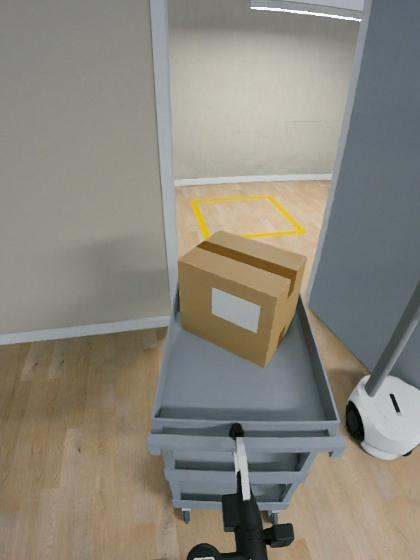

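Request:
{"fn": "move", "kwargs": {"blocking": false, "r2": {"base":{"strafe_m":-0.12},"pace":"slow"}, "cameras": []}}

Request:
{"fn": "wait", "kwargs": {"seconds": 4, "cameras": []}}

Request:
{"fn": "move", "kwargs": {"blocking": false, "r2": {"base":{"rotate_rad":0.13},"pace":"slow"}, "cameras": []}}

Request:
{"fn": "wait", "kwargs": {"seconds": 4, "cameras": ["r2_head_camera","r1_head_right_camera"]}}

Scene clock: 686.13 s.
move: r2 moving
r1: as last shown
r1.lidar_m: 4.78 3.16 2.08 1.92 1.92 0.25 0.39 4.03 0.60 0.56 0.62 1.11
r1.motor_effort: lift_m=+22(22) arm_m=+4(4) wheel_0=-31(31) wheel_1=+33(33) wheel_2=+9(9)
r1.servo_current: wrist_yaw_rad=52(72) wrist_pitch_rad=52(52) wrist_roll_rad=52(52) gripper_m=46(52)
r1.contact_limits: strafe_m 0.8
r1.wrist_depth_mm: - 167 - 424 268 206 - / 111 167 - 427 271 200 202 / 115 163 224 430 271 202 202 / 143 169 282 430 273 202 - / - - - 402 274 202 202 / - - 187 198 237 202 - / - - 177 351 177 196 -
r2.base_odometry: x=-0.701 y=-2.740 heading=-2.249
r2.turned_by_wheels: +0.000
r2.turned_by_imu: +0.001
r2.base_tilt: forward=-0.7 right=+0.1
r2.lidar_m: 0.38 0.42 1.89 1.72 1.75 2.17 4.18 4.15 3.32 2.99 1.05 0.41
r2.base_status: strafe_m moving
r2.joint_positions: lift_m=+0.684 arm_m=+0.000 wrist_yaw_rad=+0.002 wrist_pitch_rad=+0.004 wrist_roll_rad=+1.569 gripper_m=-0.029
r2.joint_status: not commanded
r2.measured_speeds: translate_m=+0.000 strafe_m=-0.056 rotate_rad=+0.000 lift_m=+0.000 arm_m=+0.000 wrist_yaw_rad=+0.014 wrist_pitch_rad=+0.000 wrist_roll_rad=+0.000
r2.motor_effort: lift_m=+19(19) arm_m=+4(4) wheel_0=+12(14) wheel_1=-7(8) wheel_2=+0(4)
r2.servo_current: wrist_yaw_rad=46(59) wrist_pitch_rad=46(46) wrist_roll_rad=33(52) gripper_m=98(104)
r2.hand_pose: x=+0.4594 y=-0.0869 z=+0.8611 quat_wxyz=(+0.708, +0.706, +0.002, -0.001) (m; r2's base frame)
r2.wrist_depth_mm: 1661 - - 156 213 1499 - / - - 585 158 217 778 - / - 496 449 160 220 809 - / - - 480 163 223 842 - / 1464 - 544 166 228 - - / - - 186 169 178 - - / - - - - 234 - 492
pictures: none
No camera images: "cameras" was empty.

Scene clock: 687.97 s.
earlier move: r2 done
r1.base_odometry: x=-1.683 y=+1.405 heading=+2.911
r1.turned_by_wheels: +0.000
r1.turned_by_imu: +0.000
r1.base_tilt: forward=-1.6 right=+1.3
r1.lidar_m: 4.77 3.17 2.10 1.90 1.93 0.25 0.40 4.02 0.58 0.52 0.55 0.98
r1.base_status: not commanded
r1.joint_positions: lift_m=+0.800 arm_m=+0.030 wrist_yaw_rad=+3.088 wrist_pitch_rad=+0.002 wrist_roll_rad=+0.000 gripper_m=-0.030
r1.joint_status: not commanded
r1.measured_speeds: all 0
r1.motor_effort: lift_m=+22(22) arm_m=+4(4) wheel_0=-31(31) wheel_1=+33(33) wheel_2=+9(9)
r1.servo_current: wrist_yaw_rad=52(72) wrist_pitch_rad=46(52) wrist_roll_rad=59(65) gripper_m=39(52)
r1.contact_limits: strafe_m 0.8
r1.hand_pose: x=-0.0824 y=+0.1028 z=+0.9773 quat_wxyz=(+0.027, -0.001, +0.000, +1.000) (m; r1's base frame)
r1.wrist_depth_mm: - 168 - 421 270 206 - / 111 168 - 427 270 200 201 / 115 163 224 427 271 201 202 / 143 168 283 430 273 201 - / - - - 402 273 202 202 / - - 187 198 236 202 - / - - 177 349 177 196 -
r2.base_odometry: x=-0.783 y=-2.674 heading=-2.249
r2.turned_by_wheels: +0.000
r2.turned_by_imu: +0.000
r2.base_tilt: forward=-0.7 right=+0.1
r2.lidar_m: 0.38 0.36 2.04 1.82 1.87 2.34 4.13 4.14 3.17 2.90 0.97 0.44
r2.base_status: done
r2.joint_positions: lift_m=+0.684 arm_m=+0.000 wrist_yaw_rad=+0.003 wrist_pitch_rad=+0.004 wrist_roll_rad=+1.569 gripper_m=-0.029
r2.joint_status: not commanded
r2.measured_speeds: all 0
r2.motor_effort: lift_m=+19(19) arm_m=+4(4) wheel_0=+5(14) wheel_1=-3(8) wheel_2=+0(4)
r2.servo_current: wrist_yaw_rad=46(59) wrist_pitch_rad=39(52) wrist_roll_rad=52(59) gripper_m=98(104)
r2.hand_pose: x=+0.4595 y=-0.0867 z=+0.8611 quat_wxyz=(+0.708, +0.706, +0.002, +0.000) (m; r2's base frame)
r2.wrist_depth_mm: - - - 178 239 1430 1205 / 1618 - - 236 236 1661 - / - - 580 174 234 798 - / - 477 466 174 234 820 - / - - 500 171 231 820 - / - - 186 170 179 - - / - - - - 228 - -
wait: 1.83 of 4 s (r2 has come to rest)
pictures: none
No camera images: "cameras" was empty.

Scene clock: 688.47 s.
move: r2 moving
r1: as last shown
r1.base_tilt: forward=-1.6 right=+1.2
r1.lidar_m: 4.75 3.15 2.08 1.91 1.94 0.25 0.38 4.01 0.56 0.55 0.58 1.01
r1.servo_current: wrist_yaw_rad=59(59) wrist_pitch_rad=39(52) wrist_roll_rad=52(59) gripper_m=39(52)
r1.contact_limits: strafe_m 0.8
r1.wrist_depth_mm: - 167 - 427 268 206 - / 111 167 - 424 271 200 201 / 115 163 224 427 272 201 201 / 143 168 282 427 272 202 - / - - - 402 273 202 202 / - - 187 198 238 201 - / - - 177 349 177 196 -
r2.base_odometry: x=-0.783 y=-2.674 heading=-2.145
r2.turned_by_wheels: +0.105
r2.turned_by_imu: +0.102
r2.base_tilt: forward=-0.6 right=+0.1
r2.lidar_m: 0.40 0.41 1.94 1.80 1.89 2.53 4.21 4.23 3.06 2.90 0.96 0.42
r2.base_status: rotate_rad moving
r2.joint_positions: lift_m=+0.684 arm_m=+0.000 wrist_yaw_rad=-0.005 wrist_pitch_rad=+0.004 wrist_roll_rad=+1.569 gripper_m=-0.029
r2.joint_status: not commanded
r2.measured_speeds: translate_m=+0.002 strafe_m=+0.002 rotate_rad=+0.240 lift_m=+0.000 arm_m=+0.000 wrist_yaw_rad=+0.000 wrist_pitch_rad=+0.000 wrist_roll_rad=+0.000
r2.motor_effort: lift_m=+19(19) arm_m=+4(4) wheel_0=-3(11) wheel_1=-5(9) wheel_2=-11(12)
r2.servo_current: wrist_yaw_rad=59(59) wrist_pitch_rad=33(52) wrist_roll_rad=46(52) gripper_m=98(98)
r2.hand_pose: x=+0.4589 y=-0.0888 z=+0.8611 quat_wxyz=(+0.708, +0.706, +0.000, -0.003) (m; r2's base frame)
r2.wrist_depth_mm: - - - 160 219 1661 - / - - - 162 221 750 - / - - 462 164 224 820 - / - 496 477 166 226 831 - / 1499 554 530 167 229 842 - / - - 186 169 178 - - / - - - - 233 1464 488
pictures: none
No camera images: "cameras" was empty.

Scene clock: 689.07 s.
earlier move: r2 done
r1.base_odometry: x=-1.683 y=+1.405 heading=+2.911
r1.turned_by_wheels: +0.000
r1.turned_by_imu: +0.000
r1.base_tilt: forward=-1.6 right=+1.3
r1.lidar_m: 4.78 3.16 2.09 1.92 1.95 0.25 0.37 4.02 0.59 0.56 0.57 1.00
r1.base_status: not commanded
r1.joint_positions: lift_m=+0.800 arm_m=+0.030 wrist_yaw_rad=+3.088 wrist_pitch_rad=+0.002 wrist_roll_rad=+0.000 gripper_m=-0.030
r1.joint_status: not commanded
r1.measured_speeds: all 0
r1.motor_effort: lift_m=+22(22) arm_m=+4(4) wheel_0=-31(32) wheel_1=+33(33) wheel_2=+9(9)
r1.servo_current: wrist_yaw_rad=39(59) wrist_pitch_rad=46(52) wrist_roll_rad=52(65) gripper_m=46(52)
r1.contact_limits: strafe_m 0.8
r1.hand_pose: x=-0.0824 y=+0.1028 z=+0.9773 quat_wxyz=(+0.027, -0.001, +0.000, +1.000) (m; r1's base frame)
r1.wrist_depth_mm: - 167 - 424 268 207 - / 111 168 - 427 271 200 202 / 115 163 224 427 271 201 202 / 143 169 283 430 273 201 - / - - - 399 273 201 202 / - - 187 198 237 202 - / - - 178 351 177 196 -
r2.base_odometry: x=-0.783 y=-2.674 heading=-2.120
r2.turned_by_wheels: +0.024
r2.turned_by_imu: +0.024
r2.base_tilt: forward=-0.7 right=+0.0
r2.lidar_m: 0.39 0.43 1.92 1.84 1.92 2.58 - 4.22 3.03 2.89 0.96 0.42
r2.base_status: done
r2.joint_positions: lift_m=+0.684 arm_m=+0.000 wrist_yaw_rad=-0.002 wrist_pitch_rad=+0.004 wrist_roll_rad=+1.569 gripper_m=-0.029
r2.joint_status: not commanded
r2.measured_speeds: all 0
r2.motor_effort: lift_m=+18(19) arm_m=+4(4) wheel_0=-3(11) wheel_1=-4(9) wheel_2=-6(12)
r2.servo_current: wrist_yaw_rad=46(59) wrist_pitch_rad=46(52) wrist_roll_rad=46(52) gripper_m=91(98)
r2.hand_pose: x=+0.4591 y=-0.0881 z=+0.8611 quat_wxyz=(+0.708, +0.706, +0.001, -0.002) (m; r2's base frame)
r2.wrist_depth_mm: - - - 153 208 1618 - / - - 559 156 214 798 - / - 469 449 158 219 820 - / - - 488 161 222 842 - / - - 554 165 228 - - / - - 186 168 178 - - / - - - - 236 1464 477
wait: 0.60 of 4 s (r2 has come to rest)
pictures: r1_head_right_camera, r2_head_camera
Images, in order (width x height): r1_head_right_camera 420x672, r2_head_camera 420x560.

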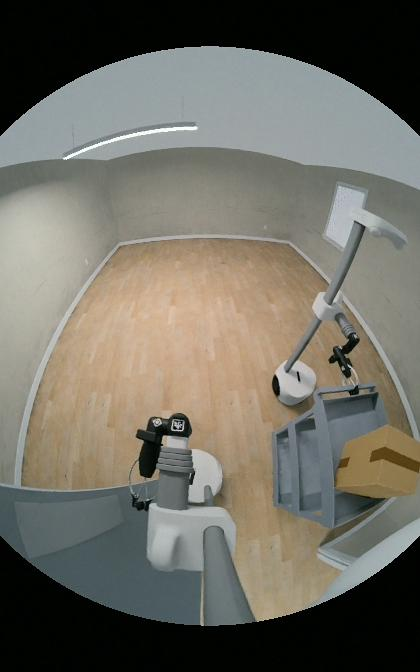

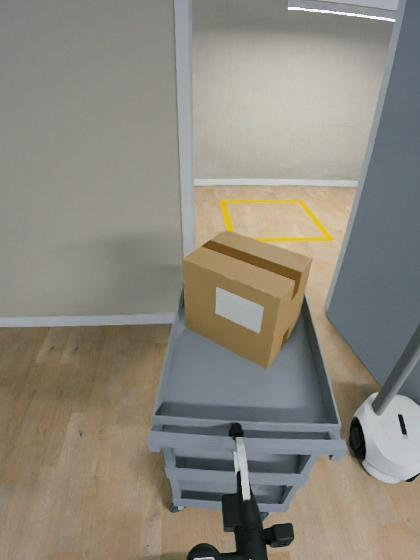

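Request:
{"fn": "move", "kwargs": {"blocking": false, "r2": {"base":{"translate_m":0.3,"strafe_m":-0.08},"pace":"slow","contact_limits":{"translate_m":0.4}}, "cameras": []}}

Request:
{"fn": "wait", "kwargs": {"seconds": 6, "cameras": ["r2_head_camera","r1_head_right_camera"]}}

Scene clock: 700.73 s.
move: r2 moving
r1: as last shown
r1.lidar_m: 4.78 3.17 2.07 1.91 1.94 0.25 0.39 4.01 0.56 0.52 0.55 0.97
r1.servo_current: wrist_yaw_rad=59(65) wrist_pitch_rad=39(46) wrist_roll_rad=46(59) gripper_m=46(52)
r1.contact_limits: strafe_m 0.8
r1.wrist_depth_mm: - 167 - 421 268 206 - / 111 168 - 424 270 200 201 / 115 163 224 427 272 202 202 / 143 168 283 427 272 201 - / - - - 399 273 201 202 / - - 187 198 237 202 - / - - 177 351 177 196 -
r2.base_odometry: x=-0.793 y=-2.683 heading=-2.121
r2.turned_by_wheels: +0.000
r2.turned_by_imu: +0.000
r2.base_tilt: forward=-0.7 right=+0.1
r2.lidar_m: 0.40 0.44 1.91 1.83 1.91 2.60 - 4.23 3.03 2.89 0.95 0.42
r2.base_status: translate_m moving; strafe_m moving
r2.joint_positions: lift_m=+0.684 arm_m=+0.000 wrist_yaw_rad=-0.002 wrist_pitch_rad=+0.004 wrist_roll_rad=+1.569 gripper_m=-0.029
r2.joint_status: not commanded
r2.measured_speeds: translate_m=+0.049 strafe_m=-0.013 rotate_rad=+0.001 lift_m=+0.000 arm_m=+0.000 wrist_yaw_rad=+0.000 wrist_pitch_rad=+0.000 wrist_roll_rad=+0.000
r2.motor_effort: lift_m=+18(19) arm_m=+1(2) wheel_0=+6(9) wheel_1=+4(6) wheel_2=-12(14)
r2.servo_current: wrist_yaw_rad=46(52) wrist_pitch_rad=39(46) wrist_roll_rad=46(59) gripper_m=91(98)
r2.contact_limits: translate_m 0.4
r2.hand_pose: x=+0.4591 y=-0.0881 z=+0.8611 quat_wxyz=(+0.708, +0.706, +0.001, -0.002) (m; r2's base frame)
r2.wrist_depth_mm: - - - 154 212 1661 - / - - 569 157 216 768 - / - 480 452 160 218 820 - / - - 488 162 223 820 - / - 559 549 166 227 - - / - - 186 168 179 - - / - - - - 235 1464 484
pictures: none
No camera images: "cameras" was empty.

Scene clock: 704.60 s.
earlier move: r2 done
r1.base_odometry: x=-1.683 y=+1.405 heading=+2.911
r1.turned_by_wheels: +0.000
r1.turned_by_imu: +0.000
r1.base_tilt: forward=-1.6 right=+1.3
r1.lidar_m: 4.78 3.15 2.07 1.91 1.94 0.25 0.40 0.67 0.51 0.49 0.73 3.57
r1.base_status: not commanded
r1.joint_positions: lift_m=+0.800 arm_m=+0.030 wrist_yaw_rad=+3.088 wrist_pitch_rad=+0.002 wrist_roll_rad=+0.000 gripper_m=-0.030
r1.joint_status: not commanded
r1.measured_speeds: all 0
r1.motor_effort: lift_m=+22(22) arm_m=+4(4) wheel_0=-31(32) wheel_1=+33(33) wheel_2=+9(9)
r1.servo_current: wrist_yaw_rad=59(72) wrist_pitch_rad=39(52) wrist_roll_rad=59(72) gripper_m=46(52)
r1.contact_limits: strafe_m 0.8
r1.hand_pose: x=-0.0824 y=+0.1028 z=+0.9773 quat_wxyz=(+0.027, -0.001, +0.000, +1.000) (m; r1's base frame)
r1.wrist_depth_mm: - 167 - 421 270 206 - / 111 168 - 424 272 200 202 / 115 163 224 427 272 201 202 / 143 169 283 427 273 202 - / - - - 399 274 202 201 / - - 187 198 237 202 - / - - 177 349 177 196 -
r2.base_odometry: x=-1.008 y=-2.888 heading=-2.120
r2.turned_by_wheels: +0.000
r2.turned_by_imu: +0.000
r2.base_tilt: forward=-0.7 right=+0.1
r2.lidar_m: 0.40 1.47 2.00 1.92 1.98 2.66 - 4.08 2.98 0.82 0.74 0.41
r2.base_status: done
r2.joint_positions: lift_m=+0.684 arm_m=+0.000 wrist_yaw_rad=-0.002 wrist_pitch_rad=+0.004 wrist_roll_rad=+1.569 gripper_m=-0.029
r2.joint_status: not commanded
r2.measured_speeds: all 0
r2.motor_effort: lift_m=+18(19) arm_m=+0(2) wheel_0=+3(9) wheel_1=+3(7) wheel_2=-7(14)
r2.servo_current: wrist_yaw_rad=46(65) wrist_pitch_rad=33(52) wrist_roll_rad=39(65) gripper_m=91(98)
r2.contact_limits: translate_m 0.4
r2.hand_pose: x=+0.4591 y=-0.0881 z=+0.8611 quat_wxyz=(+0.708, +0.706, +0.001, -0.002) (m; r2's base frame)
r2.wrist_depth_mm: - - - 143 199 715 - / - - 484 148 205 - - / - 449 442 151 212 - - / - - 504 158 218 831 - / - - 585 163 227 - - / - - 182 168 179 - - / - - - - 240 - 469
wait: 3.87 of 6 s (r2 has come to rest)
pictures: r1_head_right_camera, r2_head_camera
Images, in order (width x height): r1_head_right_camera 420x672, r2_head_camera 420x560.

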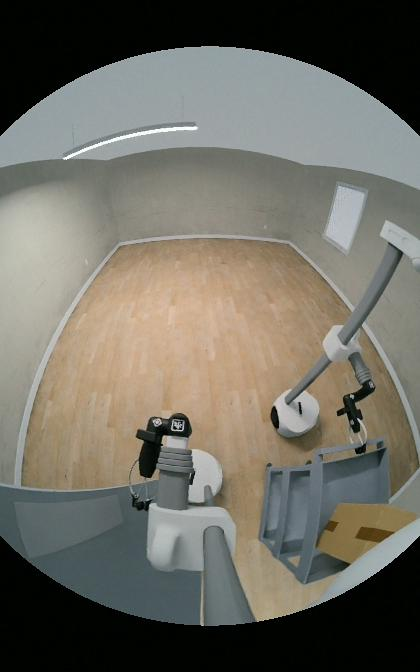

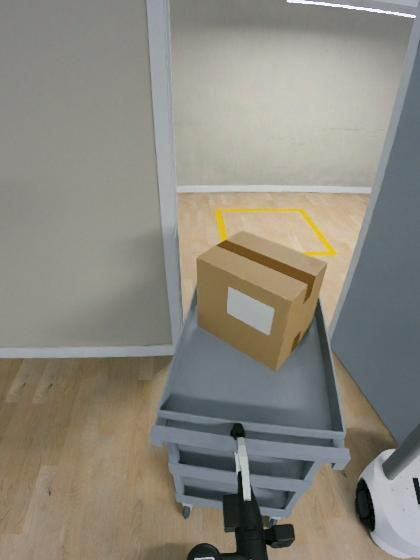

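Request:
{"fn": "move", "kwargs": {"blocking": false, "r2": {"joints":{"gripper_m":0.10}}, "cameras": []}}

Request:
{"fn": "wait", "kwargs": {"seconds": 4, "cameras": []}}

Request:
{"fn": "move", "kwargs": {"blocking": false, "r2": {"joints":{"wrist_yaw_rad":-0.22},"speeds":{"wrist_yaw_rad":0.3}}, "cameras": []}}

Request:
{"fn": "wait", "kwargs": {"seconds": 4, "cameras": []}}

Request:
{"fn": "move", "kwargs": {"blocking": false, "r2": {"joints":{"gripper_m":-0.03}}, "cameras": []}}

Request:
{"fn": "wait", "kwargs": {"seconds": 4, "cameras": ["r2_head_camera","r2_wrist_camera"]}}

Scene clock: 719.73 s.
move: r2 moving
r1: as last shown
r1.lidar_m: 4.77 3.18 2.07 1.91 1.95 0.25 0.38 0.69 0.51 0.48 0.74 3.57
r1.motor_effort: lift_m=+22(22) arm_m=+4(4) wheel_0=-31(31) wheel_1=+33(33) wheel_2=+9(9)
r1.servo_current: wrist_yaw_rad=46(65) wrist_pitch_rad=33(52) wrist_roll_rad=52(65) gripper_m=46(52)
r1.contact_limits: strafe_m 0.8
r1.wrist_depth_mm: - 167 - 424 270 206 - / 111 168 - 427 270 200 201 / 115 163 224 427 273 201 201 / 143 168 283 427 272 201 - / - - - 404 273 202 202 / - - 186 198 236 202 - / - - 177 351 176 196 -
r2.base_odometry: x=-1.008 y=-2.888 heading=-2.120
r2.turned_by_wheels: +0.000
r2.turned_by_imu: +0.000
r2.base_tilt: forward=-0.7 right=+0.0
r2.lidar_m: 0.40 1.47 1.95 1.94 2.01 2.71 - 4.09 2.93 0.86 0.74 0.42
r2.base_status: not commanded
r2.joint_positions: lift_m=+0.684 arm_m=+0.000 wrist_yaw_rad=-0.002 wrist_pitch_rad=+0.004 wrist_roll_rad=+1.569 gripper_m=-0.003
r2.joint_status: gripper_m moving
r2.measured_speeds: all 0
r2.motor_effort: lift_m=+18(19) arm_m=-2(2) wheel_0=+3(4) wheel_1=+3(3) wheel_2=-7(8)
r2.servo_current: wrist_yaw_rad=39(52) wrist_pitch_rad=39(46) wrist_roll_rad=52(65) gripper_m=104(104)
r2.contact_limits: translate_m 0.4
r2.hand_pose: x=+0.4591 y=-0.0881 z=+0.8611 quat_wxyz=(+0.708, +0.706, +0.001, -0.002) (m; r2's base frame)
r2.wrist_depth_mm: - - - 147 202 723 - / - - 488 151 209 - - / - 455 449 155 215 - - / - - 504 160 223 820 - / - - 597 167 230 - - / - - 186 172 181 - - / - 121 - - - - 469
pictures: none
No camera images: "cameras" was empty.

Scene clock: 721.20 s.
earlier move: r2 done
r1.base_odometry: x=-1.683 y=+1.405 heading=+2.911
r1.turned_by_wheels: +0.000
r1.turned_by_imu: +0.000
r1.base_tilt: forward=-1.6 right=+1.2
r1.lidar_m: 4.76 3.16 2.08 1.91 1.94 0.25 0.40 0.67 0.51 0.49 0.72 3.57
r1.base_status: not commanded
r1.joint_positions: lift_m=+0.800 arm_m=+0.030 wrist_yaw_rad=+3.088 wrist_pitch_rad=+0.002 wrist_roll_rad=+0.000 gripper_m=-0.030
r1.joint_status: not commanded
r1.measured_speeds: all 0
r1.motor_effort: lift_m=+22(22) arm_m=+4(4) wheel_0=-31(32) wheel_1=+33(33) wheel_2=+9(9)
r1.servo_current: wrist_yaw_rad=39(65) wrist_pitch_rad=39(52) wrist_roll_rad=39(72) gripper_m=39(52)
r1.contact_limits: strafe_m 0.8
r1.hand_pose: x=-0.0824 y=+0.1028 z=+0.9773 quat_wxyz=(+0.027, -0.001, +0.000, +1.000) (m; r1's base frame)
r1.wrist_depth_mm: - 167 - 424 268 206 - / 111 168 - 427 271 200 201 / 115 163 224 427 272 202 201 / 143 168 281 430 272 202 - / - - - 402 273 202 202 / - - 187 198 238 202 - / - - 177 351 177 196 -
r2.base_odometry: x=-1.008 y=-2.888 heading=-2.120
r2.turned_by_wheels: +0.000
r2.turned_by_imu: +0.000
r2.base_tilt: forward=-0.7 right=+0.0
r2.lidar_m: 0.42 1.45 1.98 1.92 2.01 2.72 - 4.11 2.94 0.84 0.74 0.43
r2.base_status: not commanded
r2.joint_positions: lift_m=+0.684 arm_m=+0.000 wrist_yaw_rad=-0.002 wrist_pitch_rad=+0.004 wrist_roll_rad=+1.569 gripper_m=+0.100
r2.joint_status: all done
r2.measured_speeds: all 0
r2.motor_effort: lift_m=+18(19) arm_m=-2(3) wheel_0=+3(4) wheel_1=+3(4) wheel_2=-5(8)
r2.servo_current: wrist_yaw_rad=33(59) wrist_pitch_rad=46(46) wrist_roll_rad=52(65) gripper_m=59(111)
r2.contact_limits: translate_m 0.4
r2.hand_pose: x=+0.4591 y=-0.0880 z=+0.8611 quat_wxyz=(+0.708, +0.706, +0.001, -0.002) (m; r2's base frame)
r2.wrist_depth_mm: - - - 157 213 683 - / - - 484 163 220 768 - / - 488 462 170 228 - - / - - 530 231 235 854 - / - - 597 182 242 - - / - - 189 184 194 - 488 / - - - - 259 - 1138
wait: 1.47 of 4 s (r2 has come to rest)
pictures: none
No camera images: "cameras" was empty.

Scene clock: 721.70 s.
move: r2 moving
r1: as last shown
r1.base_tilt: forward=-1.6 right=+1.3
r1.lidar_m: 4.76 3.17 2.06 1.90 1.95 0.25 0.39 0.67 0.51 0.49 0.73 3.59
r1.motor_effort: lift_m=+22(22) arm_m=+4(4) wheel_0=-31(31) wheel_1=+33(33) wheel_2=+9(9)
r1.servo_current: wrist_yaw_rad=65(65) wrist_pitch_rad=39(46) wrist_roll_rad=65(65) gripper_m=46(52)
r1.contact_limits: strafe_m 0.8
r1.wrist_depth_mm: - 167 - 421 268 206 - / 111 167 - 424 271 200 202 / 115 163 224 433 272 202 201 / 143 168 282 430 274 202 - / - - - 402 274 202 202 / - - 187 198 236 202 - / - - 177 351 177 195 -
r2.base_odometry: x=-1.008 y=-2.888 heading=-2.120
r2.turned_by_wheels: +0.000
r2.turned_by_imu: +0.000
r2.base_tilt: forward=-0.7 right=+0.1
r2.lidar_m: 0.42 1.47 1.99 1.91 2.00 2.71 - 4.06 2.96 0.83 0.74 0.44
r2.base_status: not commanded
r2.joint_positions: lift_m=+0.684 arm_m=+0.000 wrist_yaw_rad=-0.124 wrist_pitch_rad=+0.004 wrist_roll_rad=+1.569 gripper_m=+0.100
r2.joint_status: wrist_yaw_rad moving
r2.measured_speeds: translate_m=+0.000 strafe_m=+0.000 rotate_rad=+0.000 lift_m=+0.000 arm_m=+0.000 wrist_yaw_rad=-0.301 wrist_pitch_rad=+0.000 wrist_roll_rad=+0.000
r2.motor_effort: lift_m=+18(18) arm_m=-3(3) wheel_0=+3(3) wheel_1=+3(3) wheel_2=-5(5)
r2.servo_current: wrist_yaw_rad=46(98) wrist_pitch_rad=39(52) wrist_roll_rad=59(59) gripper_m=52(65)
r2.contact_limits: translate_m 0.4
r2.hand_pose: x=+0.4462 y=-0.1225 z=+0.8611 quat_wxyz=(+0.706, +0.705, -0.043, -0.045) (m; r2's base frame)
r2.wrist_depth_mm: - - - 177 235 1708 1182 / - - - 180 237 809 - / - - 508 183 241 831 - / - - 492 185 245 854 - / - - 544 189 249 854 - / - - 190 191 194 - - / - - - - 257 - 504
pictures: none
No camera images: "cameras" was empty.

Scene clock: 722.37 s.
earlier move: r2 done
r1.base_odometry: x=-1.683 y=+1.405 heading=+2.911
r1.turned_by_wheels: +0.000
r1.turned_by_imu: +0.000
r1.base_tilt: forward=-1.6 right=+1.3
r1.lidar_m: 4.78 3.16 2.07 1.91 1.95 0.25 0.37 0.66 0.50 0.48 0.71 3.59
r1.base_status: not commanded
r1.joint_positions: lift_m=+0.800 arm_m=+0.030 wrist_yaw_rad=+3.088 wrist_pitch_rad=+0.002 wrist_roll_rad=+0.000 gripper_m=-0.030
r1.joint_status: not commanded
r1.measured_speeds: all 0
r1.motor_effort: lift_m=+22(22) arm_m=+3(4) wheel_0=-32(32) wheel_1=+33(33) wheel_2=+9(9)
r1.servo_current: wrist_yaw_rad=72(72) wrist_pitch_rad=39(52) wrist_roll_rad=52(65) gripper_m=46(52)
r1.contact_limits: strafe_m 0.8
r1.hand_pose: x=-0.0824 y=+0.1028 z=+0.9773 quat_wxyz=(+0.027, -0.001, +0.000, +1.000) (m; r1's base frame)
r1.wrist_depth_mm: - 167 - 424 267 207 - / 111 167 - 421 272 200 201 / 115 163 225 430 271 201 202 / 143 168 282 433 273 201 - / - - - 402 272 202 202 / - - 187 198 237 202 - / - - 177 349 177 196 -
r2.base_odometry: x=-1.008 y=-2.888 heading=-2.120
r2.turned_by_wheels: +0.000
r2.turned_by_imu: +0.000
r2.base_tilt: forward=-0.7 right=+0.1
r2.lidar_m: 0.40 1.47 1.99 1.91 2.01 2.70 - 4.11 2.93 0.84 0.74 0.42
r2.base_status: not commanded
r2.joint_positions: lift_m=+0.684 arm_m=+0.000 wrist_yaw_rad=-0.217 wrist_pitch_rad=+0.004 wrist_roll_rad=+1.569 gripper_m=+0.100
r2.joint_status: all done
r2.measured_speeds: all 0
r2.motor_effort: lift_m=+18(18) arm_m=-3(3) wheel_0=+3(4) wheel_1=+3(3) wheel_2=-4(5)
r2.servo_current: wrist_yaw_rad=46(98) wrist_pitch_rad=39(52) wrist_roll_rad=65(65) gripper_m=52(65)
r2.contact_limits: translate_m 0.4
r2.hand_pose: x=+0.4337 y=-0.1475 z=+0.8611 quat_wxyz=(+0.704, +0.702, -0.075, -0.078) (m; r2's base frame)
r2.wrist_depth_mm: - - - 198 258 263 264 / - - - 198 259 1708 580 / - - 661 199 258 831 - / - - 504 199 259 866 - / - - 500 199 257 866 - / - - 195 198 193 - - / - 1138 621 - - - -
wait: 0.67 of 4 s (r2 has come to rest)
pictures: none
No camera images: "cameras" was empty.

Scene clock: 722.87 s.
move: r2 moving
r1: as last shown
r1.lidar_m: 4.77 3.15 2.10 1.89 1.95 0.25 0.37 0.67 0.50 0.50 0.73 3.60
r1.motor_effort: lift_m=+22(22) arm_m=+4(4) wheel_0=-31(32) wheel_1=+33(33) wheel_2=+9(9)
r1.servo_current: wrist_yaw_rad=65(72) wrist_pitch_rad=39(46) wrist_roll_rad=52(65) gripper_m=39(52)
r1.contact_limits: strafe_m 0.8
r1.wrist_depth_mm: - 167 - 424 268 206 - / 111 168 - 427 271 200 202 / 115 163 224 430 272 202 201 / 143 168 281 433 273 202 - / - - - 402 273 202 202 / - - 187 198 237 202 - / - - 177 349 177 195 -
r2.base_odometry: x=-1.008 y=-2.888 heading=-2.120
r2.turned_by_wheels: +0.000
r2.turned_by_imu: +0.000
r2.base_tilt: forward=-0.7 right=+0.1
r2.lidar_m: 0.41 1.46 1.98 1.94 1.99 2.72 - 4.08 2.96 0.86 0.74 0.43
r2.base_status: not commanded
r2.joint_positions: lift_m=+0.684 arm_m=+0.000 wrist_yaw_rad=-0.217 wrist_pitch_rad=+0.004 wrist_roll_rad=+1.569 gripper_m=+0.083
r2.joint_status: gripper_m moving
r2.measured_speeds: all 0
r2.motor_effort: lift_m=+18(18) arm_m=-3(3) wheel_0=+3(3) wheel_1=+3(3) wheel_2=-5(5)
r2.servo_current: wrist_yaw_rad=46(59) wrist_pitch_rad=46(46) wrist_roll_rad=46(65) gripper_m=124(124)
r2.contact_limits: translate_m 0.4
r2.hand_pose: x=+0.4337 y=-0.1475 z=+0.8611 quat_wxyz=(+0.704, +0.702, -0.075, -0.078) (m; r2's base frame)
r2.wrist_depth_mm: - - - 198 258 264 264 / - - - 199 257 1756 580 / - - 661 199 258 831 - / - - 500 198 258 866 - / - - 504 199 259 854 - / - - 194 199 189 - - / - 1160 621 - - - -
pictures: none
No camera images: "cameras" was empty.

Scene clock: 724.33 s.
earlier move: r2 done
r1.base_odometry: x=-1.683 y=+1.405 heading=+2.911
r1.turned_by_wheels: +0.000
r1.turned_by_imu: +0.000
r1.base_tilt: forward=-1.6 right=+1.3
r1.lidar_m: 4.74 3.14 2.08 1.89 1.93 0.25 0.36 0.68 0.53 0.47 0.72 3.57
r1.base_status: not commanded
r1.joint_positions: lift_m=+0.800 arm_m=+0.030 wrist_yaw_rad=+3.088 wrist_pitch_rad=+0.002 wrist_roll_rad=+0.000 gripper_m=-0.030
r1.joint_status: not commanded
r1.measured_speeds: all 0
r1.motor_effort: lift_m=+22(22) arm_m=+4(4) wheel_0=-31(32) wheel_1=+33(33) wheel_2=+9(9)
r1.servo_current: wrist_yaw_rad=59(72) wrist_pitch_rad=39(52) wrist_roll_rad=39(65) gripper_m=46(52)
r1.contact_limits: strafe_m 0.8
r1.hand_pose: x=-0.0824 y=+0.1028 z=+0.9773 quat_wxyz=(+0.027, -0.001, +0.000, +1.000) (m; r1's base frame)
r1.wrist_depth_mm: - 167 - 421 268 207 - / 111 168 - 424 271 199 201 / 115 163 224 427 272 201 201 / 143 169 281 430 273 202 - / - - - 402 274 202 202 / - - 187 198 237 202 - / - - 178 351 176 196 -
r2.base_odometry: x=-1.008 y=-2.888 heading=-2.120
r2.turned_by_wheels: +0.000
r2.turned_by_imu: +0.000
r2.base_tilt: forward=-0.7 right=+0.0
r2.lidar_m: 0.38 1.45 1.98 1.91 2.01 2.70 - 4.08 2.96 0.85 0.75 0.42
r2.base_status: not commanded
r2.joint_positions: lift_m=+0.684 arm_m=+0.000 wrist_yaw_rad=-0.217 wrist_pitch_rad=+0.004 wrist_roll_rad=+1.569 gripper_m=-0.028
r2.joint_status: all done
r2.measured_speeds: all 0
r2.motor_effort: lift_m=+18(18) arm_m=-3(4) wheel_0=+3(3) wheel_1=+3(3) wheel_2=-3(5)
r2.servo_current: wrist_yaw_rad=46(59) wrist_pitch_rad=46(52) wrist_roll_rad=33(65) gripper_m=143(286)
r2.contact_limits: translate_m 0.4
r2.hand_pose: x=+0.4337 y=-0.1475 z=+0.8611 quat_wxyz=(+0.704, +0.702, -0.075, -0.078) (m; r2's base frame)
r2.wrist_depth_mm: - - - 185 245 250 266 / - - - 185 245 1756 1138 / - - 647 185 246 831 - / - - 480 186 246 842 - / - - 500 186 246 842 - / - - 184 186 177 842 - / - 136 603 - - - -
wait: 1.47 of 4 s (r2 has come to rest)
pictures: r2_head_camera, r2_wrist_camera
Images, in order (width x height): r2_head_camera 420x560, r2_wrist_camera 616x392.

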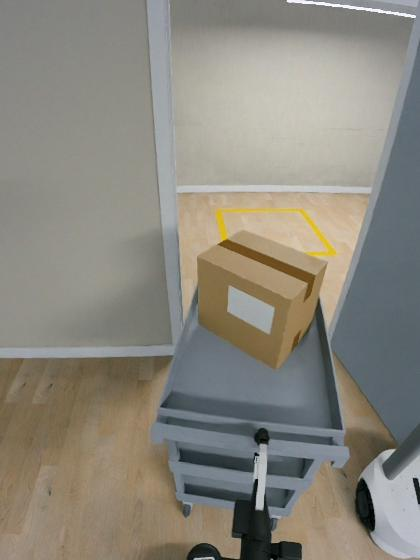

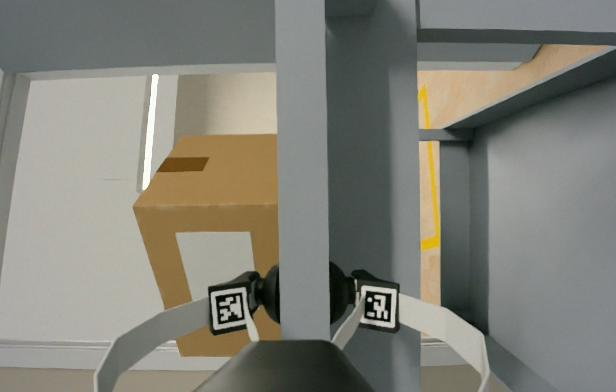

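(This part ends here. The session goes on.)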